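# Close three tagged bench valves by handwheel

## Task

Working along the bench, close the three valves labelled V-128, V-134 and V-138 by turning each handwheel shut until it is firmly hand-tight, and do not change the state of any other valve.

## Robot and tools

Robot: two arms, left_arm and right_arm, each on its own carriage of one floor track running along y at x = 0. left_rail (always the +y carriage) carries left_arm; right_rail carries right_arm. Each base sits at x = 0, y = its carriage position_m, z = 0.03 m, facing +x. right_arm ends in a five-finger right hand, left_arm in its mirror-image left hand.

Scene frame (used for all printed positions): fixed to the table, table top z = 0, +z up, +x the direction the arms face, +y to their left, y = 0 at the track middle. The table starts at x = 0.31 m.

Hand point: a point riding with the palm, 0.05 m in front of it and 0.15 m out from the wrist flange. Its +z runs along straight fingers, +y out of the palm, +x across the palm away from the thumb for the right hand (toward the thumb for the left). Straight fingertips reach about 0.06 to 0.07 m past it. A bracket on the little-finger side of the wrist can strike things; with fingers level the wrist can hang well below the hand point.

execute_actions: argument actions, a list run in order; optional cameras (names, ["all"] or []). Each action may hold rows, steps, until, and device keys. rows: up to 15 rows, each applied for one control step (1/30 s). Every row is one flat list of 28 numbers, all in [-1, 1], covering both arms: left_arm dx, dy, dz, rx, ry, rz, then left_gripper little, ring, middle, index, thumb_bend, thumb_turn, force_limit, speed, then the same 14 for right_arm and right_gripper. dx..rz are offsets, not poses: measured from that arm's Hand target as it stood when the action began, along that Hand target's own axes; every row counts from that same start, and a repeated offset moves further in a later action. Scale: 1.0 = 0.6 m or 180 degrees; rx, ry, rz form one rotation vector. All six zero asks nothing new of an arm. Finger numbers are absolute targets: +1 open/straight, -1 curled; thumb_turn +1 beside the palm, -1 opposite the fingers. force_limit maps -1..+1 to about 0..10 N (15 N thumb); speed ramps to full at +0.48. To keep a hand unchanged, resend its last eight commanded numbers. steps: 1 to 450, at least one per row, default 15; after the last row each arm keeps heading to that row's target. until ends the action early on rail fields, e.g. {"left_rail": {"position_status": ["!=", "moving"]}} or {"all": {"status": "ended"}}; numbers need a comparison (=, !=, <, <=, >, >=). Rails: {"left_rail": {"position_m": ...}} is an absolute place on the track in metres (left_rail -1.1 to 2, right_rail -2 to 1.1); speed_m_s 0.01 to 1; acceleration_factor 0.1 to 1; {"stop": true} brakes. Keep the carriages about 0.98 m or more apart. Let a carriage arrive before reaching for a scene point; a row target rides along with its carriage.

move: target is one 28-number row or a list of up to 15 rows, same layout and scale, each an offset from the Hand targets at the move's start (not from the previous target). speed: m/s, 0.002 to 3.2, default 0.25 (turn rate twice that in rad/s), one number or one per target. blend: metres of corner rounding in a list, default 0 (stop at each). stop_force: 4 to 120 N, ends an arm's path when its wrist sensor feels that much push against its motion; use it slowly for touching the wheels; not reliable while the hand point turns. zero: with stop_force, true re-zeroes first. blocking=false returns after about 0.5 s (not with stop_force). Result adds a move: line (done, off_target, moving, held, fault; limits=paced or held). Paths do not avoid obstacles or the other arm; whole move capped at 10 s.

wait: seconds 0 to 3600, sends nothing new. stop: brakes a running move (not the rails). zoom_image: camera (cam_low, cam_left_wrist, cam_right_wrist) and region [x0, y0, x1, y1] in pixels, at most 504 by 504. show_instructions: shows the reference pages. zero_wrist_force: arm left_arm or right_arm. finished_scene: scene 1 optional; final, the valves must stay shut without the robot.

Results: end_effector_position (m), end_effector_quat_wxyz, velocities in the scene frame; Hand target is where the next offsets start from; Joint positions/velocities per arm: rail, shoulder pan, shoulder lift, elbow, wrist 1, wrist 2, wrist 3; joint torques; Wrist force and Wrist torque in the hand's axes plus a peak line; hand_measured, hand_stopped_by (moving, target, force, stalled, fault), hand_load_n (positive pushes a finger open); rail position_m, position_status (moving, done, contact_stop, time_out, stopped, stopped_with_arm, stopped_for_other_arm, stopped_for_other_carriage), position_answer (taken/not_taken); Motor temperatures and MOTOR HOT warnings. Images (896x504) come from cam_low and the two wrist cameras, only when asked or with an empty actions list.

Avoid: any contact between the two arms or carriages (can end the scene); striking the bench or valves hard; pressing past a firm contact, since the arms are stiff and 150 N (roughly) on any part, or joint torque at its limit (elbow 136, wrists 49.1, shoulders 300 N m), stops the arm for 10 s; twisting or overloading fingers; overheating motors by long pushes. The controller clips commanded orientation to 32 degrees from the measured one per step, so make big turns in stages. Turn handwheels in modest steps, regrasping as needed, and stop once the wheel resists firmly.

Each tool is called after "Call:" in YAML: its name, and indented under it one key for each argument.

Reference images:

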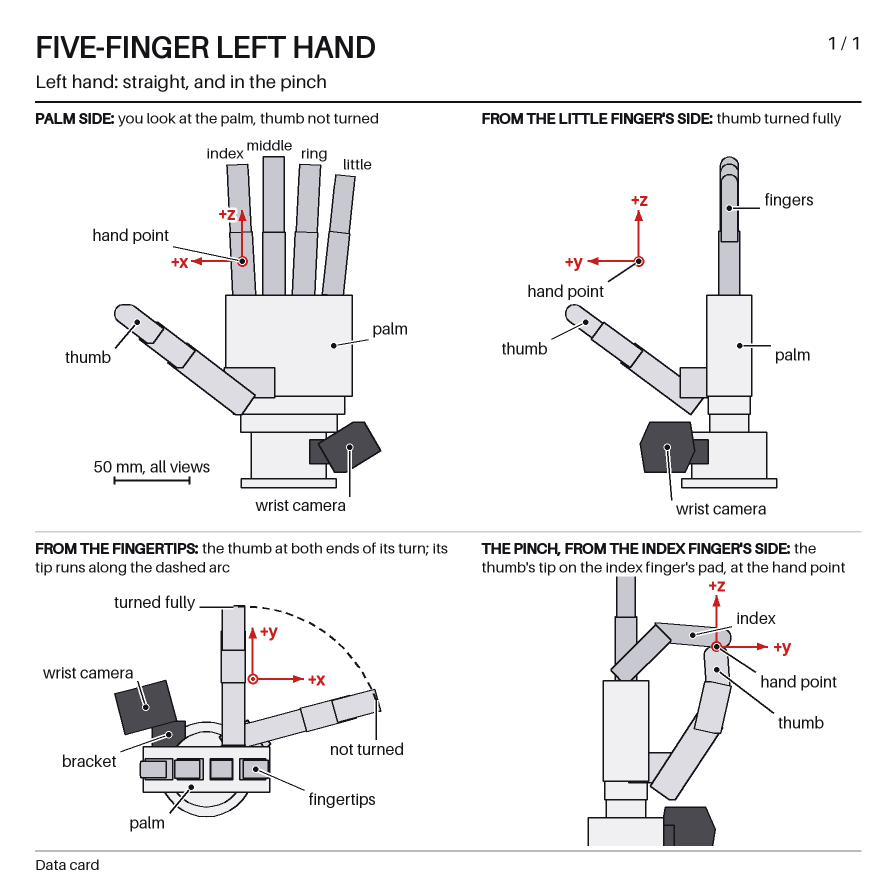

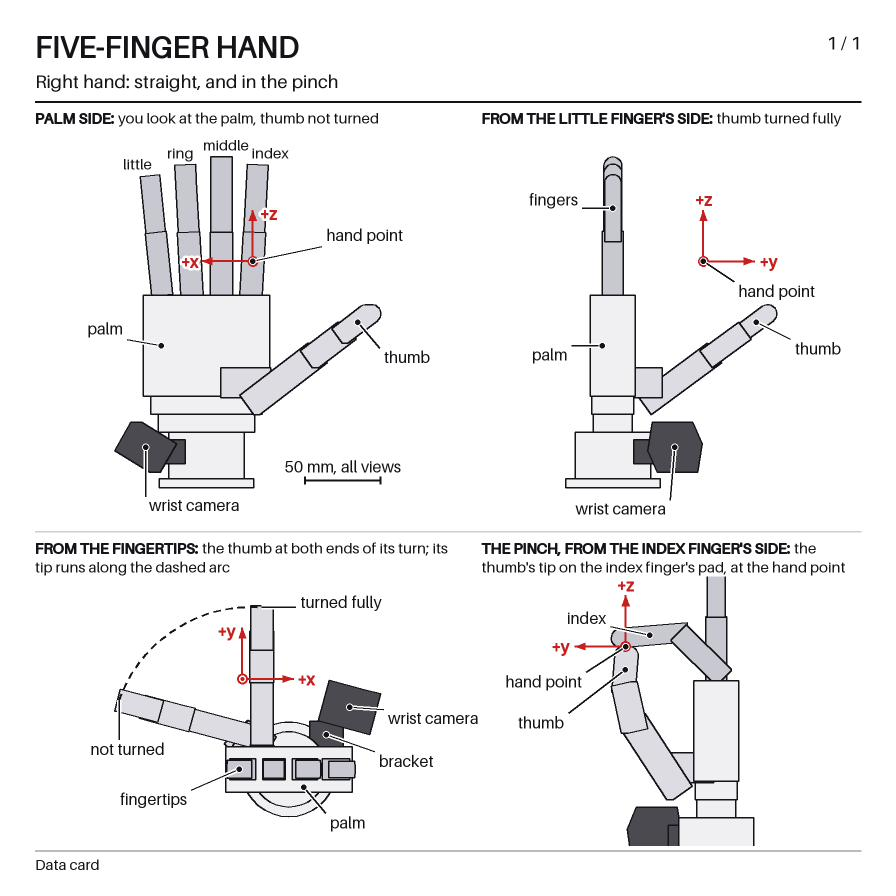

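## Session

Call:
execute_actions:
  actions: []

Scene clock: 0.00 s.
left_arm: end_effector_position=(+0.4333, +1.1054, +0.1575) hand_measured=(+1.000, +1.000, +1.000, +1.000, +1.000, +1.000) hand_load_n=(+0.0, +0.0, +0.5, +0.0, +0.0, +0.0) hand_stopped_by=(target, target, target, target, target, target) hand_force_limit=0.00 hand_speed=-0.80 end_effector_quat_wxyz=(+0.023, +0.995, +0.002, -0.093) | right_arm: end_effector_position=(+0.4229, -0.7981, +0.1847) hand_measured=(+1.000, +1.000, +1.000, +1.000, +1.000, +1.000) hand_load_n=(+0.0, +0.0, +0.0, +0.0, +0.0, +0.5) hand_stopped_by=(target, target, target, target, target, target) hand_force_limit=0.00 hand_speed=-0.80 end_effector_quat_wxyz=(-0.033, -0.042, +0.996, +0.078)
Joint positions: left_arm=[1.099 -0.216 -1.341 2.129 0.956 1.656 1.359] | right_arm=[-0.969 -0.264 -1.431 2.182 0.929 1.442 -1.926]
Joint velocities: within noise
Joint torques (N m): no reading
Motor temperatures (°C): left_arm=[40 39 37 44 42 41] | right_arm=[37 32 33 35 47 40]
Wrist force (N): no reading
Wrist torque (N m): no reading
Wrist force, peak (N): no reading
Hand target: left_arm +0.4333, +1.1054, +0.1575; +0.023, +0.995, +0.002, -0.093 | right_arm +0.4229, -0.7981, +0.1847; -0.033, -0.042, +0.996, +0.078
left_rail: position_m=1.099 position_status=done
right_rail: position_m=-0.969 position_status=done

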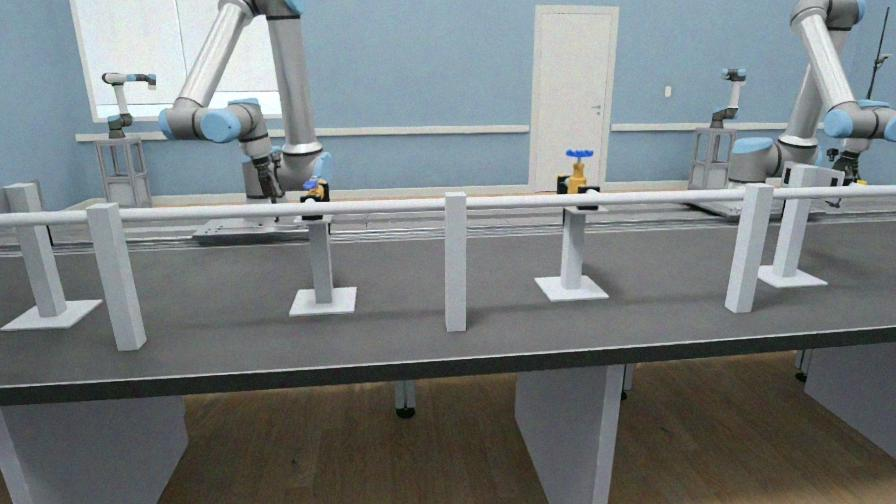

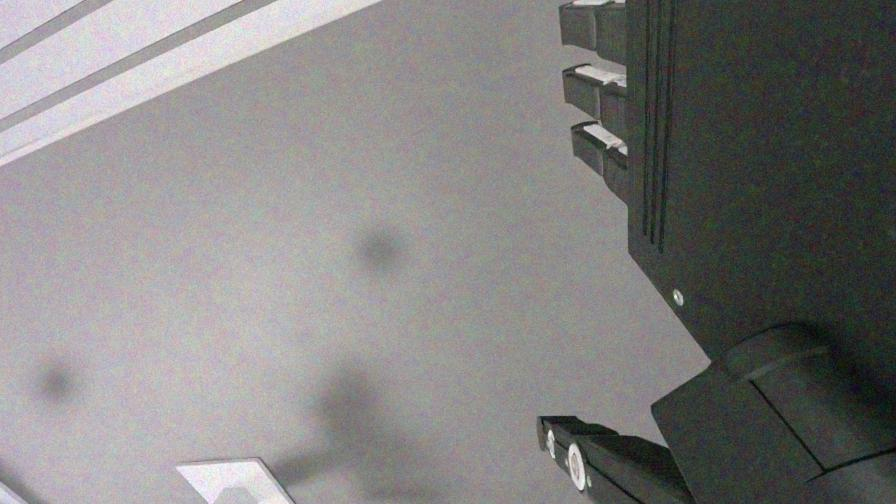

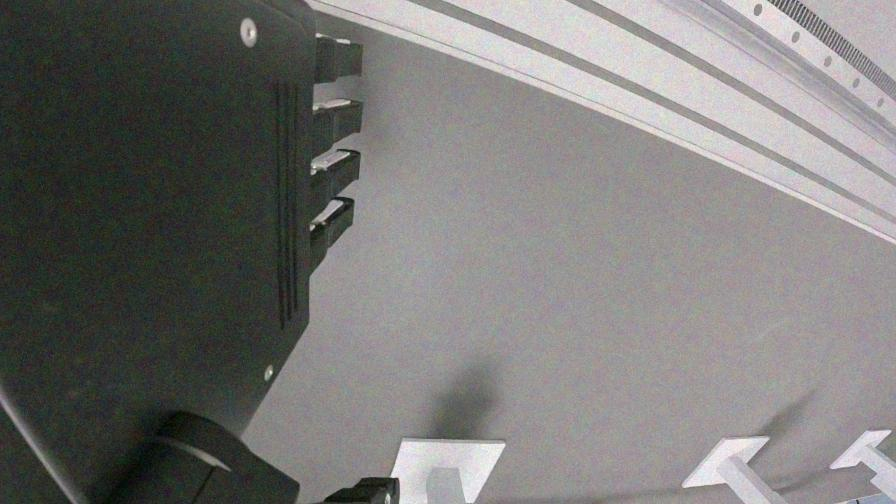

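Call:
zoom_image:
  camera: "cam_low"
  region: [220, 110, 420, 230]

Call:
zoom_image:
  camera: "cam_low"
  region: [500, 110, 700, 230]

Call:
zoom_image:
  camera: "cam_low"
  region: [700, 110, 896, 230]

Call:
zoom_image:
  camera: "cam_low"
  region: [0, 110, 200, 230]

Scaled by 2.520.

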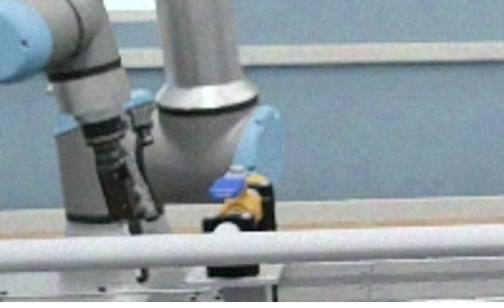

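Scaled by 2.520.

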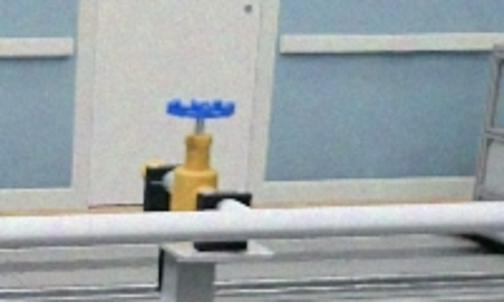

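Scaled by 2.571.

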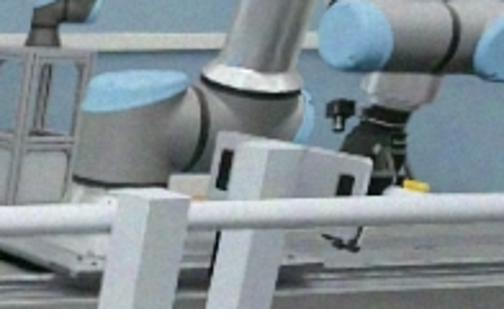

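Scaled by 2.520.

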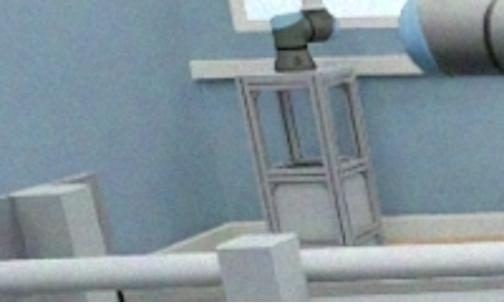

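Call:
move:
  target:
    - [0.03,-0.03,-0.4,0,0,0.97,1,1,1,1,1,1,0,-0.8,0.0247,0.066,-0.412,0,0,0.97,1,1,1,1,1,1,0,-0.8]
  speed: 0.25
  cameras: ["cam_low"]

Scene clock: 53.63 s.
left_arm: end_effector_position=(+0.4954, +1.1344, +0.3889) hand_measured=(+1.000, +1.000, +1.000, +1.000, +1.000, +1.000) hand_load_n=(+0.0, +0.0, +0.0, +0.0, -0.5, +0.0) hand_stopped_by=(target, target, target, target, target, target) hand_force_limit=0.00 hand_speed=-0.80 end_effector_quat_wxyz=(-0.094, -0.049, +0.994, -0.019) | right_arm: end_effector_position=(+0.4228, -0.7981, +0.4354) hand_measured=(+1.000, +1.000, +1.000, +1.000, +1.000, +1.000) hand_load_n=(+0.0, +0.0, +0.0, +0.0, +0.0, +0.0) hand_stopped_by=(target, target, target, target, target, target) hand_force_limit=0.00 hand_speed=-0.80 end_effector_quat_wxyz=(-0.079, +0.992, +0.089, -0.029)
Joint positions: left_arm=[1.099 -0.32 -1.355 1.679 1.41 1.673 4.303] | right_arm=[-0.969 0.042 -1.52 1.737 1.42 1.415 1.429]
Joint torques (N m): left_arm=[-7.4 -67.69 -45.41 8.68 2.22 1.38] | right_arm=[-13.88 -28.18 -53.1 7.14 2.09 1.16]
Wrist force (N): left_arm=[0.0 0.0 0.0] | right_arm=[-0.2 0.8 0.9]
Wrist torque (N m): left_arm=[-0.02 0.04 -0.17] | right_arm=[0.06 0.01 -0.19]
Wrist force, peak (N): left_arm=[0.7 0.3 0.4] | right_arm=[0.0 1.0 1.2]
Hand target: left_arm +0.4954, +1.1344, +0.3889; -0.094, -0.049, +0.994, -0.019 | right_arm +0.4228, -0.7981, +0.4355; -0.079, +0.992, +0.089, -0.029
Off the commanded pose: left_arm 0.000 m, 0 deg | right_arm 0.000 m, 0 deg.
left_rail: position_m=1.099 position_status=done
right_rail: position_m=-0.969 position_status=done
move: done

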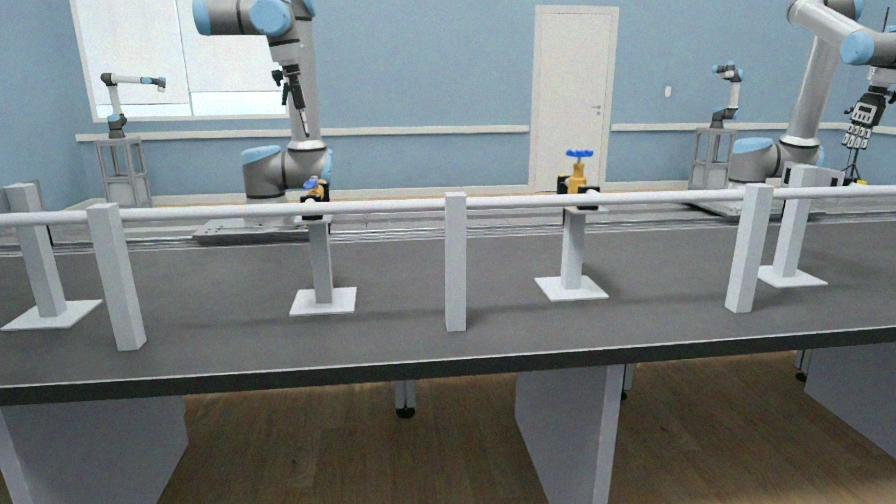

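Call:
move:
  target:
    - [0,0,0,0.0103,-0.476,0.0354,1,1,1,1,1,1,0,-0.8,0,0,0,-0.0807,0.433,0.0155,1,1,1,1,1,1,0,-0.8]
  speed: 0.25
  cameras: ["all"]

Scene clock: 66.30 s.
left_arm: end_effector_position=(+0.4954, +1.1344, +0.3889) hand_measured=(+1.000, +1.000, +1.000, +1.000, +1.000, +1.000) hand_load_n=(+0.0, +0.0, +0.0, +0.0, +0.5, +0.0) hand_stopped_by=(target, target, target, target, target, target) hand_force_limit=0.00 hand_speed=-0.80 end_effector_quat_wxyz=(+0.608, +0.001, +0.794, +0.000) | right_arm: end_effector_position=(+0.4228, -0.7981, +0.4355) hand_measured=(+1.000, +1.000, +1.000, +1.000, +1.000, +1.000) hand_load_n=(+0.0, +0.0, +0.0, +0.5, +0.0, +0.0) hand_stopped_by=(target, target, target, target, target, target) hand_force_limit=0.00 hand_speed=-0.80 end_effector_quat_wxyz=(+0.000, +0.794, +0.000, +0.609)
Joint positions: left_arm=[1.099 -0.883 -2.152 2.371 0.182 0.73 4.407] | right_arm=[-0.969 0.279 -2.086 2.251 0.107 1.841 1.646]
Joint torques (N m): left_arm=[-7.3 -7.06 -27.96 -3.54 -2.21 1.81] | right_arm=[4.22 -11.03 -32.05 -3.12 2.21 -2.95]
Wrist force (N): left_arm=[-0.8 -0.1 0.4] | right_arm=[-0.4 0.3 0.0]
Wrist torque (N m): left_arm=[-0.10 0.03 -0.06] | right_arm=[0.12 0.17 -0.02]
Wrist force, peak (N): left_arm=[-1.3 -0.1 0.8] | right_arm=[-0.5 0.8 1.3]
Hand target: left_arm +0.4954, +1.1344, +0.3889; +0.608, +0.001, +0.794, +0.000 | right_arm +0.4228, -0.7981, +0.4355; +0.000, +0.793, +0.000, +0.609
Off the commanded pose: left_arm 0.000 m, 0 deg | right_arm 0.000 m, 0 deg.
left_rail: position_m=1.099 position_status=done
right_rail: position_m=-0.969 position_status=done
move: done
cam_left_wrist: T_world_to_cam=[[-0.06683, -0.95351, -0.29386, 1.22879], [-0.74584, 0.24337, -0.62008, 0.32246], [0.66277, 0.17773, -0.72743, -0.13119]] pos_world=[0.40957, 1.11651, 0.4656]
cam_right_wrist: T_world_to_cam=[[0.04082, -0.98238, 0.18237, -0.87984], [-0.64896, -0.16485, -0.74275, 0.47749], [0.75973, -0.08803, -0.64426, 0.00307]] pos_world=[0.34346, -0.78535, 0.51709]

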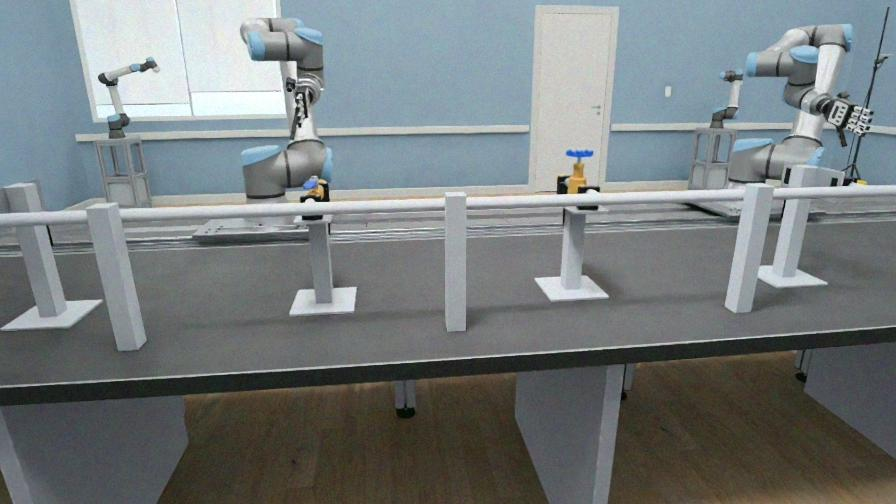

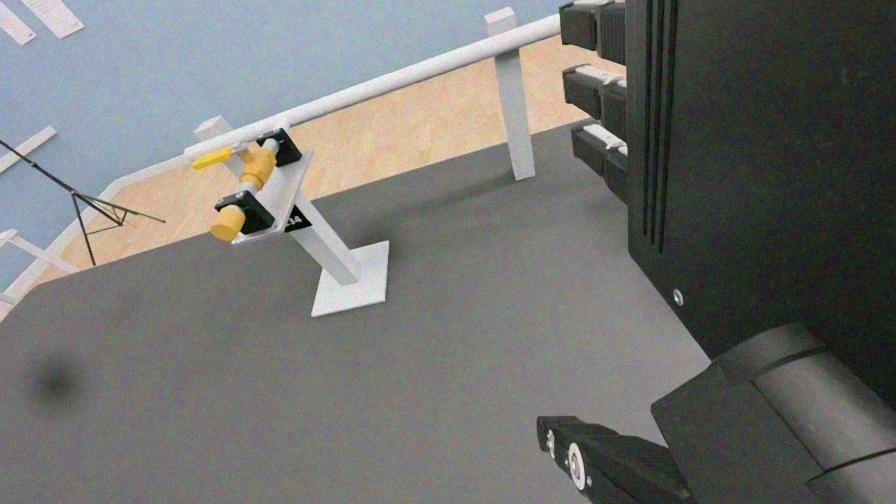

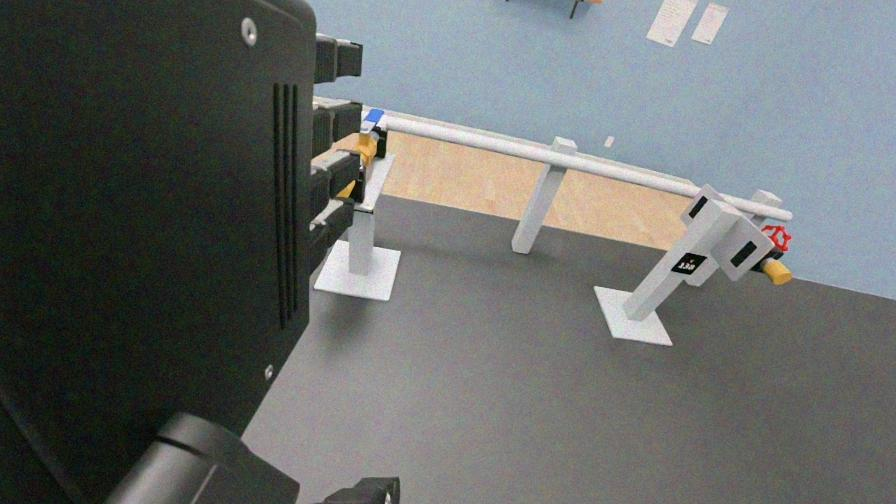

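Call:
zoom_image:
  camera: "cam_left_wrist"
  region: [170, 100, 420, 330]

Call:
zoom_image:
  camera: "cam_right_wrist"
  region: [580, 170, 830, 360]

Call:
zoom_image:
  camera: "cam_right_wrist"
  region: [300, 90, 450, 220]

Scaled by 2.016.

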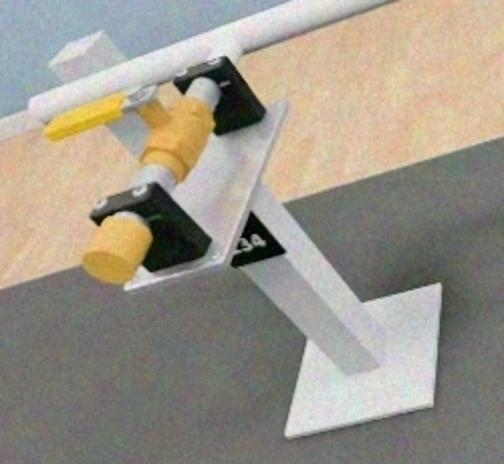

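Scaled by 2.016.

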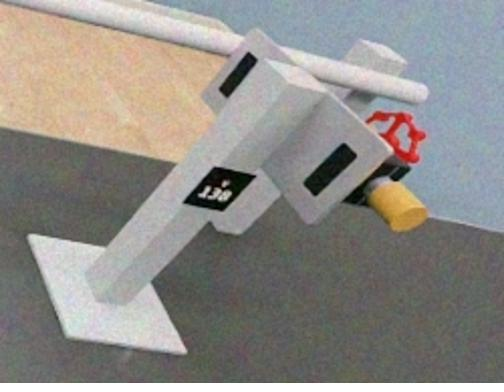

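Scaled by 3.360.

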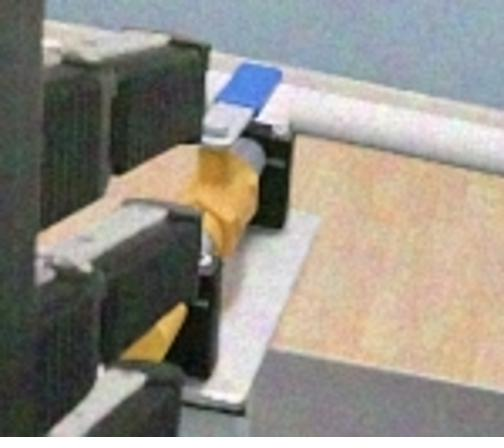

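Call:
execute_actions:
  actions:
    - {"left_rail":{"position_m":1.35,"speed_m_s":0.5,"acceleration_factor":0.5},"right_rail":{"position_m":-1.45,"speed_m_s":0.5,"acceleration_factor":0.5},"steps":200,"until":{"all":{"status":"ended"}}}
  cameras: ["cam_left_wrist","cam_right_wrist"]

Scene clock: 85.43 s.
left_arm: end_effector_position=(+0.4954, +1.3857, +0.3889) hand_measured=(+1.000, +1.000, +1.000, +1.000, +1.000, +1.000) hand_load_n=(+0.0, -0.5, +0.0, -0.5, +0.0, +0.0) hand_stopped_by=(target, target, target, target, target, target) hand_force_limit=0.00 hand_speed=-0.80 end_effector_quat_wxyz=(+0.608, +0.001, +0.794, +0.000) | right_arm: end_effector_position=(+0.4228, -1.2795, +0.4355) hand_measured=(+1.000, +1.000, +1.000, +1.000, +1.000, +1.000) hand_load_n=(+0.0, +0.0, +0.0, +0.0, +0.0, +0.0) hand_stopped_by=(target, target, target, target, target, target) hand_force_limit=0.00 hand_speed=-0.80 end_effector_quat_wxyz=(+0.000, +0.793, +0.000, +0.609)
Joint positions: left_arm=[1.35 -0.883 -2.152 2.372 0.181 0.73 4.407] | right_arm=[-1.45 0.279 -2.086 2.251 0.107 1.841 1.646]
Joint torques (N m): left_arm=[2.25 18.48 -37.76 -2.9 -0.42 1.64] | right_arm=[0.3 3.76 -36.36 -2.69 0.61 -2.56]
Wrist force (N): left_arm=[-0.9 0.1 0.2] | right_arm=[-0.4 0.2 0.0]
Wrist torque (N m): left_arm=[-0.06 0.04 -0.08] | right_arm=[0.11 0.18 -0.03]
Wrist force, peak (N): left_arm=[-1.5 0.5 0.4] | right_arm=[-0.5 1.0 0.0]
Hand target: left_arm +0.4954, +1.3857, +0.3889; +0.608, +0.001, +0.794, +0.000 | right_arm +0.4228, -1.2795, +0.4355; +0.000, +0.793, +0.000, +0.609
Off the commanded pose: left_arm 0.000 m, 0 deg | right_arm 0.000 m, 0 deg.
left_rail: position_m=1.350 speed_m_s=0.50 position_status=done
right_rail: position_m=-1.450 speed_m_s=0.50 position_status=done
cam_left_wrist: T_world_to_cam=[[-0.06679, -0.95349, -0.29393, 1.4684], [-0.7456, 0.24346, -0.62033, 0.2612], [0.66304, 0.17772, -0.72719, -0.17606]] pos_world=[0.40957, 1.36781, 0.4656]
cam_right_wrist: T_world_to_cam=[[0.04072, -0.98237, 0.18244, -1.35284], [-0.64887, -0.16485, -0.74283, 0.39813], [0.75981, -0.08813, -0.64414, -0.03953]] pos_world=[0.34346, -1.26685, 0.51709]

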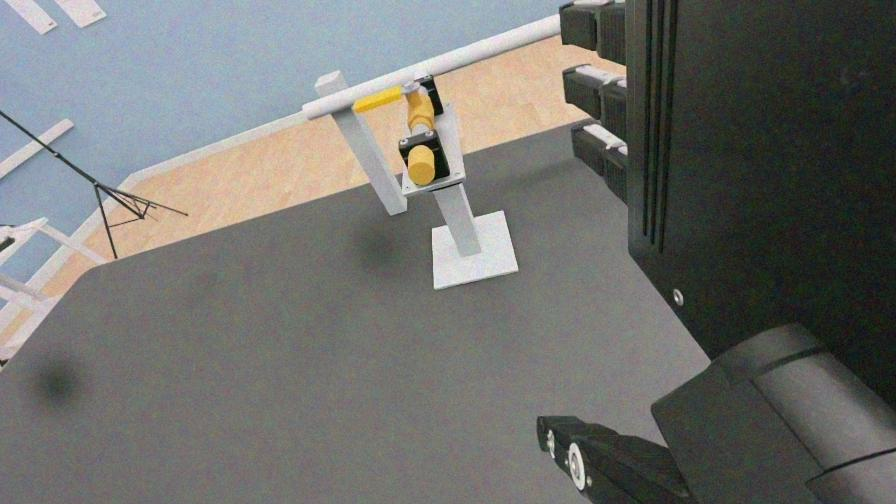

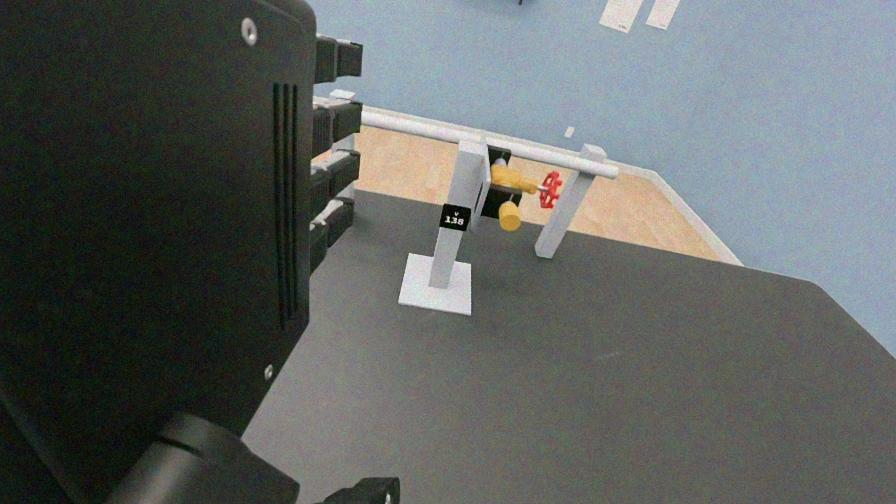

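Call:
zoom_image:
  camera: "cam_right_wrist"
  region: [420, 120, 600, 260]

Call:
zoom_image:
  camera: "cam_left_wrist"
  region: [340, 60, 500, 220]

Scaled by 2.800.

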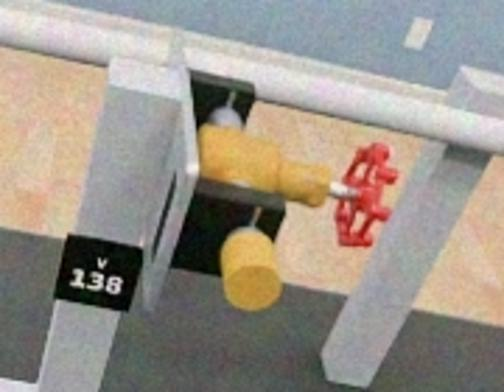

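Scaled by 3.150.

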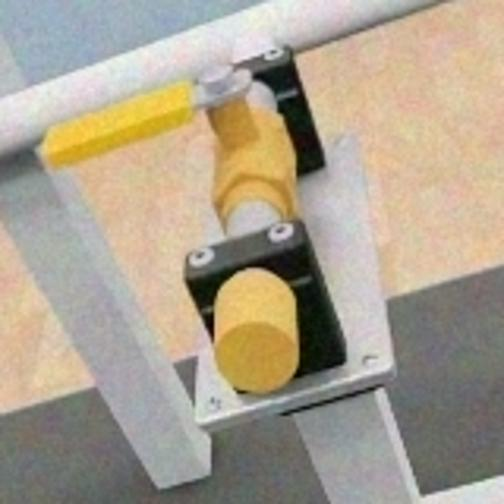

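Call:
execute_actions:
  actions:
    - {"left_rail":{"position_m":0.55},"right_rail":{"position_m":-0.8},"steps":200,"until":{"all":{"status":"ended"}}}
  cameras: ["cam_left_wrist","cam_right_wrist"]

Scene clock: 97.73 s.
left_arm: end_effector_position=(+0.4954, +0.5857, +0.3889) hand_measured=(+1.000, +1.000, +1.000, +1.000, +1.000, +1.000) hand_load_n=(+0.5, +0.0, +0.0, +0.0, +0.0, +0.0) hand_stopped_by=(target, target, target, target, target, target) hand_force_limit=0.00 hand_speed=-0.80 end_effector_quat_wxyz=(+0.608, +0.001, +0.794, +0.000) | right_arm: end_effector_position=(+0.4228, -0.6295, +0.4355) hand_measured=(+1.000, +1.000, +1.000, +1.000, +1.000, +1.000) hand_load_n=(+0.0, +0.0, +0.0, +0.0, -0.5, +0.0) hand_stopped_by=(target, target, target, target, target, target) hand_force_limit=0.00 hand_speed=-0.80 end_effector_quat_wxyz=(+0.000, +0.793, +0.000, +0.609)
Joint positions: left_arm=[0.55 -0.883 -2.152 2.372 0.181 0.73 4.407] | right_arm=[-0.8 0.279 -2.086 2.251 0.107 1.841 1.646]
Joint torques (N m): left_arm=[4.28 2.82 -47.82 -1.95 -0.08 1.53] | right_arm=[-12.19 8.27 -47.92 -1.56 -2.1 -2.41]
Wrist force (N): left_arm=[-1.0 0.0 0.2] | right_arm=[-0.3 0.1 -0.2]
Wrist torque (N m): left_arm=[-0.08 0.05 -0.07] | right_arm=[0.12 0.16 -0.02]
Wrist force, peak (N): left_arm=[-1.1 -1.0 0.4] | right_arm=[-0.8 1.1 -0.2]
Hand target: left_arm +0.4954, +0.5857, +0.3889; +0.608, +0.001, +0.794, +0.000 | right_arm +0.4228, -0.6295, +0.4355; +0.000, +0.793, +0.000, +0.609
Off the commanded pose: left_arm 0.000 m, 0 deg | right_arm 0.000 m, 0 deg.
left_rail: position_m=0.550 speed_m_s=0.50 position_status=done
right_rail: position_m=-0.800 speed_m_s=0.50 position_status=done
cam_left_wrist: T_world_to_cam=[[-0.06682, -0.95349, -0.29394, 0.70562], [-0.74565, 0.24347, -0.62026, 0.45595], [0.66298, 0.17773, -0.72724, -0.03385]] pos_world=[0.40957, 0.56781, 0.4656]
cam_right_wrist: T_world_to_cam=[[0.04072, -0.98237, 0.18244, -0.7143], [-0.64887, -0.16485, -0.74283, 0.50528], [0.75981, -0.08813, -0.64414, 0.01775]] pos_world=[0.34346, -0.61685, 0.51709]

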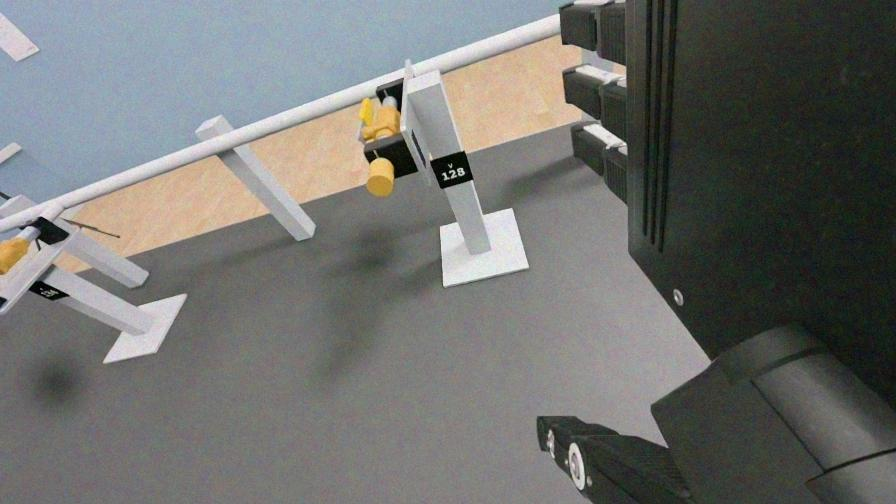

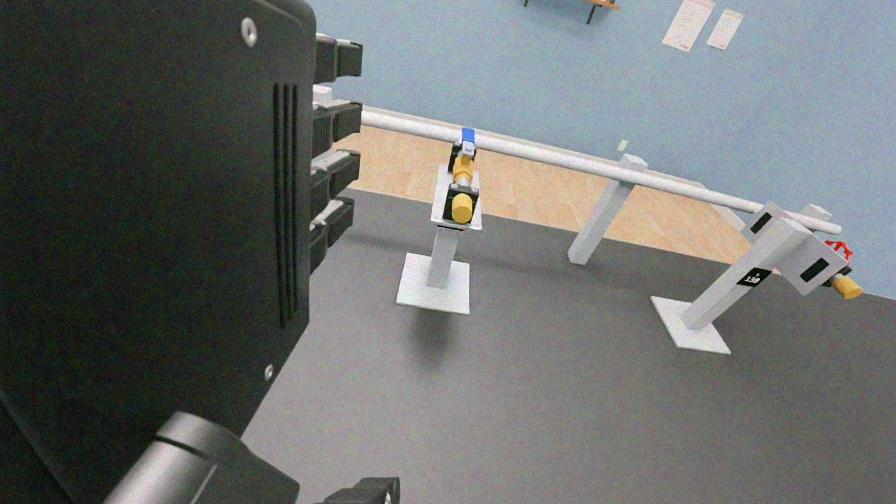

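Call:
zoom_image:
  camera: "cam_left_wrist"
  region: [330, 60, 500, 220]

Call:
zoom_image:
  camera: "cam_left_wrist"
  region: [0, 180, 150, 330]

Call:
zoom_image:
  camera: "cam_right_wrist"
  region: [410, 110, 530, 250]

Scaled by 2.965.

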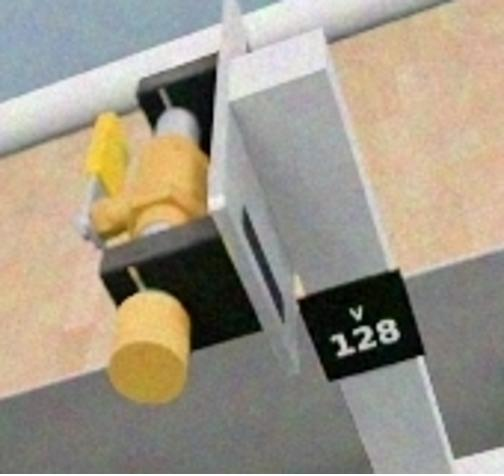

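Scaled by 3.360.

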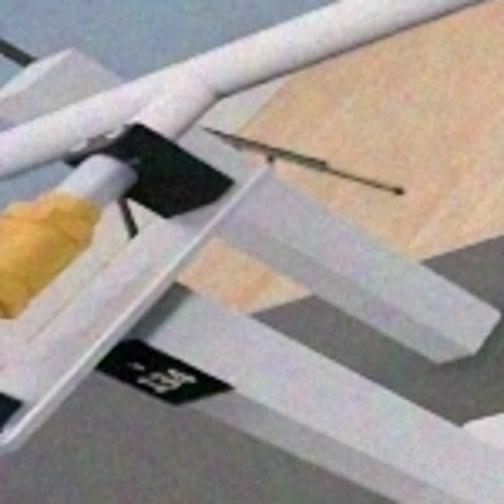

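Scaled by 3.600.

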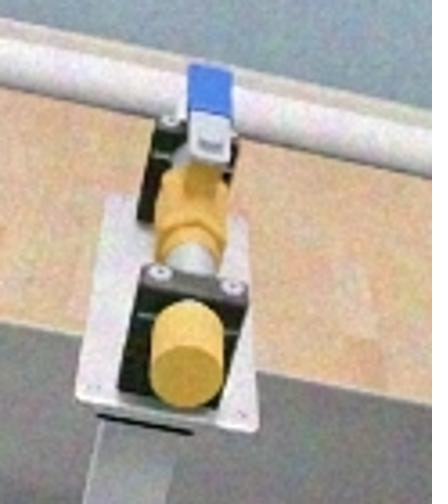

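Call:
move:
  target:
    - [0.2415,0,0.0647,0,0,0,1,1,1,1,1,1,0,-0.8,-0.2415,0,0.0647,0,0,0,1,1,1,1,1,1,0,-0.8]
  cameras: ["cam_left_wrist","cam_right_wrist"]

Call:
execute_actions:
  actions:
    - {"left_rail":{"position_m":1.3},"right_rail":{"position_m":-0.15},"steps":200,"until":{"all":{"status":"ended"}}}
  cameras: ["cam_left_wrist","cam_right_wrist"]

Scene clock: 108.70 s.
left_arm: end_effector_position=(+0.4952, +0.5858, +0.2389) hand_measured=(+1.000, +1.000, +1.000, +1.000, +1.000, +1.000) hand_load_n=(+0.0, +0.0, +0.0, +0.0, +0.0, +0.0) hand_stopped_by=(target, target, target, target, target, target) hand_force_limit=0.00 hand_speed=-0.80 end_effector_quat_wxyz=(+0.608, +0.001, +0.794, +0.000) | right_arm: end_effector_position=(+0.4227, -0.6295, +0.2855) hand_measured=(+1.000, +1.000, +1.000, +1.000, +1.000, +1.000) hand_load_n=(+0.5, +0.0, +0.0, +0.0, +0.0, +0.0) hand_stopped_by=(target, target, target, target, target, target) hand_force_limit=0.00 hand_speed=-0.80 end_effector_quat_wxyz=(+0.000, +0.793, +0.000, +0.609)
Joint positions: left_arm=[0.55 -0.884 -1.995 2.591 -0.195 0.729 4.407] | right_arm=[-0.8 0.28 -1.972 2.473 -0.229 1.841 1.646]
Joint torques (N m): left_arm=[12.79 13.68 -22.56 -3.47 1.12 1.7] | right_arm=[2.57 7.39 -26.98 -3.46 2.09 -2.31]
Wrist force (N): left_arm=[-0.9 0.1 0.3] | right_arm=[-0.6 0.5 -0.3]
Wrist torque (N m): left_arm=[-0.07 0.04 -0.08] | right_arm=[0.18 0.22 -0.05]
Wrist force, peak (N): left_arm=[-2.2 -0.1 -0.3] | right_arm=[-2.0 0.5 -0.1]
Hand target: left_arm +0.4952, +0.5858, +0.2389; +0.608, +0.001, +0.794, +0.000 | right_arm +0.4227, -0.6295, +0.2854; +0.000, +0.793, +0.000, +0.609
Off the commanded pose: left_arm 0.000 m, 0 deg | right_arm 0.000 m, 0 deg.
left_rail: position_m=0.550 speed_m_s=0.50 position_status=done
right_rail: position_m=-0.800 speed_m_s=0.50 position_status=done
move: done
cam_left_wrist: T_world_to_cam=[[-0.06675, -0.95351, -0.29388, 0.66157], [-0.74566, 0.24338, -0.62029, 0.36273], [0.66298, 0.17773, -0.72723, -0.14275]] pos_world=[0.40927, 0.5679, 0.3156]
cam_right_wrist: T_world_to_cam=[[0.04072, -0.98237, 0.18244, -0.68683], [-0.64887, -0.16485, -0.74283, 0.39381], [0.75981, -0.08813, -0.64414, -0.07878]] pos_world=[0.34336, -0.61675, 0.36709]

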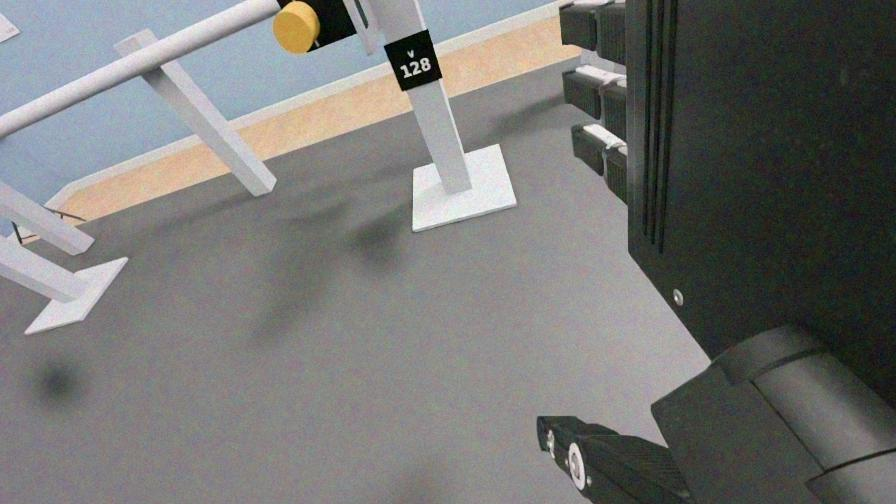

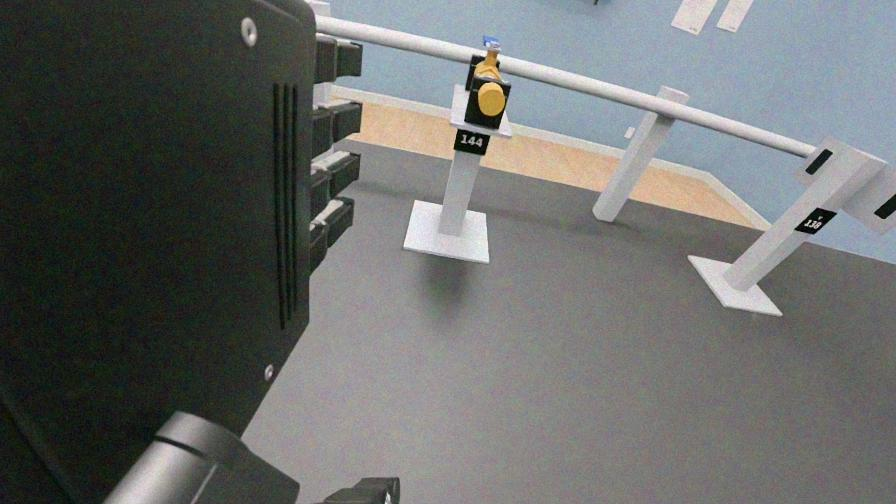

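Scene clock: 111.47 s.
left_arm: end_effector_position=(+0.4952, +1.3358, +0.2389) hand_measured=(+1.000, +1.000, +1.000, +1.000, +1.000, +1.000) hand_load_n=(+0.0, +0.0, +0.0, +0.0, +0.0, +0.0) hand_stopped_by=(target, target, target, target, target, target) hand_force_limit=0.00 hand_speed=-0.80 end_effector_quat_wxyz=(+0.608, +0.001, +0.794, +0.000) | right_arm: end_effector_position=(+0.4227, +0.0205, +0.2854) hand_measured=(+1.000, +1.000, +1.000, +1.000, +1.000, +1.000) hand_load_n=(+0.0, +0.0, +0.0, +0.0, +0.0, +0.0) hand_stopped_by=(target, target, target, target, target, target) hand_force_limit=0.00 hand_speed=-0.80 end_effector_quat_wxyz=(+0.000, +0.793, +0.000, +0.609)
Joint positions: left_arm=[1.3 -0.883 -1.995 2.591 -0.195 0.729 4.407] | right_arm=[-0.15 0.28 -1.972 2.473 -0.229 1.841 1.646]
Joint torques (N m): left_arm=[3.28 9.19 -26.76 -2.87 1.28 1.43] | right_arm=[1.44 1.47 -32.09 -2.03 2.41 -2.6]
Wrist force (N): left_arm=[-0.9 -0.2 0.1] | right_arm=[-0.5 0.6 0.2]
Wrist torque (N m): left_arm=[-0.10 0.04 -0.08] | right_arm=[0.15 0.19 -0.05]
Wrist force, peak (N): left_arm=[-1.2 1.2 0.3] | right_arm=[-0.7 1.3 -0.2]
Hand target: left_arm +0.4952, +1.3358, +0.2389; +0.608, +0.001, +0.794, +0.000 | right_arm +0.4227, +0.0205, +0.2854; +0.000, +0.793, +0.000, +0.609
Off the commanded pose: left_arm 0.000 m, 0 deg | right_arm 0.000 m, 0 deg.
left_rail: position_m=1.300 speed_m_s=0.50 position_status=done
right_rail: position_m=-0.150 speed_m_s=0.50 position_status=done
cam_left_wrist: T_world_to_cam=[[-0.06682, -0.95349, -0.29394, 1.37673], [-0.74565, 0.24347, -0.62026, 0.18013], [0.66298, 0.17773, -0.72724, -0.27612]] pos_world=[0.40937, 1.31791, 0.3156]
cam_right_wrist: T_world_to_cam=[[0.04072, -0.98237, 0.18244, -0.04827], [-0.64887, -0.16485, -0.74283, 0.50089], [0.75981, -0.08813, -0.64414, -0.02156]] pos_world=[0.34336, 0.03325, 0.36699]

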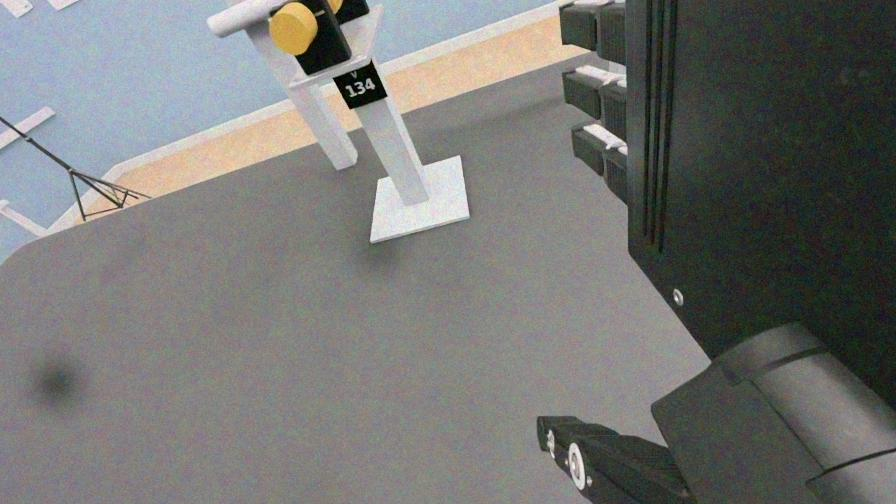

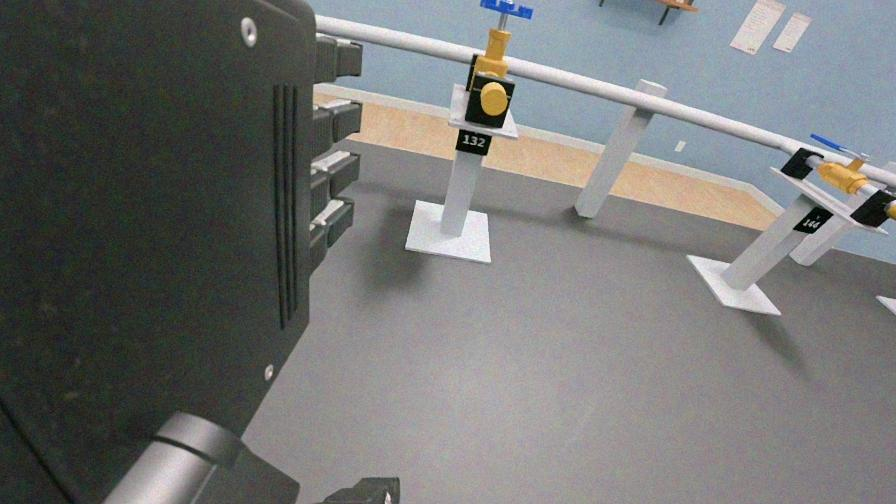

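Call:
move:
  target:
    - [-0.509,0.083,0.0966,0,0.111,0,1,1,1,1,1,1,0,-0.8,0,0,0,0,0,0,1,1,1,1,1,1,0,-0.8]
  cameras: ["cam_left_wrist"]

Call:
zoom_image:
  camera: "cam_left_wrist"
  region: [250, 100, 570, 420]

Scene clock: 125.07 s.
left_arm: end_effector_position=(+0.6306, +1.3852, +0.5187) hand_measured=(+1.000, +1.000, +1.000, +1.000, +1.000, +1.000) hand_load_n=(+0.0, +0.0, +0.0, +0.0, +0.0, +0.0) hand_stopped_by=(target, target, target, target, target, target) hand_force_limit=0.00 hand_speed=-0.80 end_effector_quat_wxyz=(+0.461, +0.001, +0.887, +0.000) | right_arm: end_effector_position=(+0.4227, +0.0205, +0.2854) hand_measured=(+1.000, +1.000, +1.000, +1.000, +1.000, +1.000) hand_load_n=(+0.0, +0.0, +0.0, +0.0, +0.0, +0.0) hand_stopped_by=(target, target, target, target, target, target) hand_force_limit=0.00 hand_speed=-0.80 end_effector_quat_wxyz=(+0.000, +0.793, +0.000, +0.609)
Joint positions: left_arm=[1.3 -0.358 -1.745 1.781 0.606 1.28 4.502] | right_arm=[-0.15 0.28 -1.972 2.473 -0.229 1.841 1.646]
Joint torques (N m): left_arm=[12.43 -14.97 -50.52 5.11 1.48 1.72] | right_arm=[0.13 -15.5 -43.48 -0.47 2.23 -2.14]
Wrist force (N): left_arm=[-1.1 0.0 0.3] | right_arm=[-0.5 0.4 -0.4]
Wrist torque (N m): left_arm=[-0.05 0.06 -0.12] | right_arm=[0.17 0.22 -0.06]
Wrist force, peak (N): left_arm=[-2.3 0.2 -0.2] | right_arm=[-0.7 0.8 0.1]
Hand target: left_arm +0.6306, +1.3852, +0.5187; +0.461, +0.001, +0.887, +0.000 | right_arm +0.4227, +0.0205, +0.2854; +0.000, +0.793, +0.000, +0.609
Off the commanded pose: left_arm 0.000 m, 0 deg | right_arm 0.000 m, 0 deg.
left_rail: position_m=1.300 speed_m_s=0.50 position_status=done
right_rail: position_m=-0.150 speed_m_s=0.50 position_status=done
move: done
cam_left_wrist: T_world_to_cam=[[-0.1629, -0.95342, -0.25389, 1.55478], [-0.91266, 0.24338, -0.32834, 0.39661], [0.37484, 0.17823, -0.9098, 0.1045]] pos_world=[0.57608, 1.36721, 0.62005]

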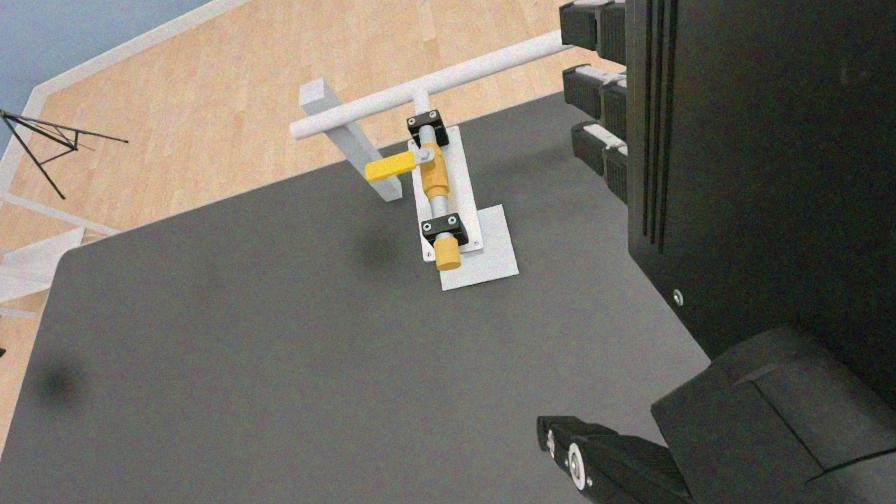

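Scaled by 1.575.

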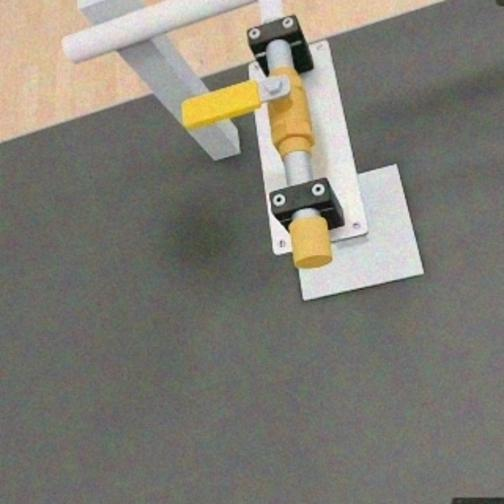

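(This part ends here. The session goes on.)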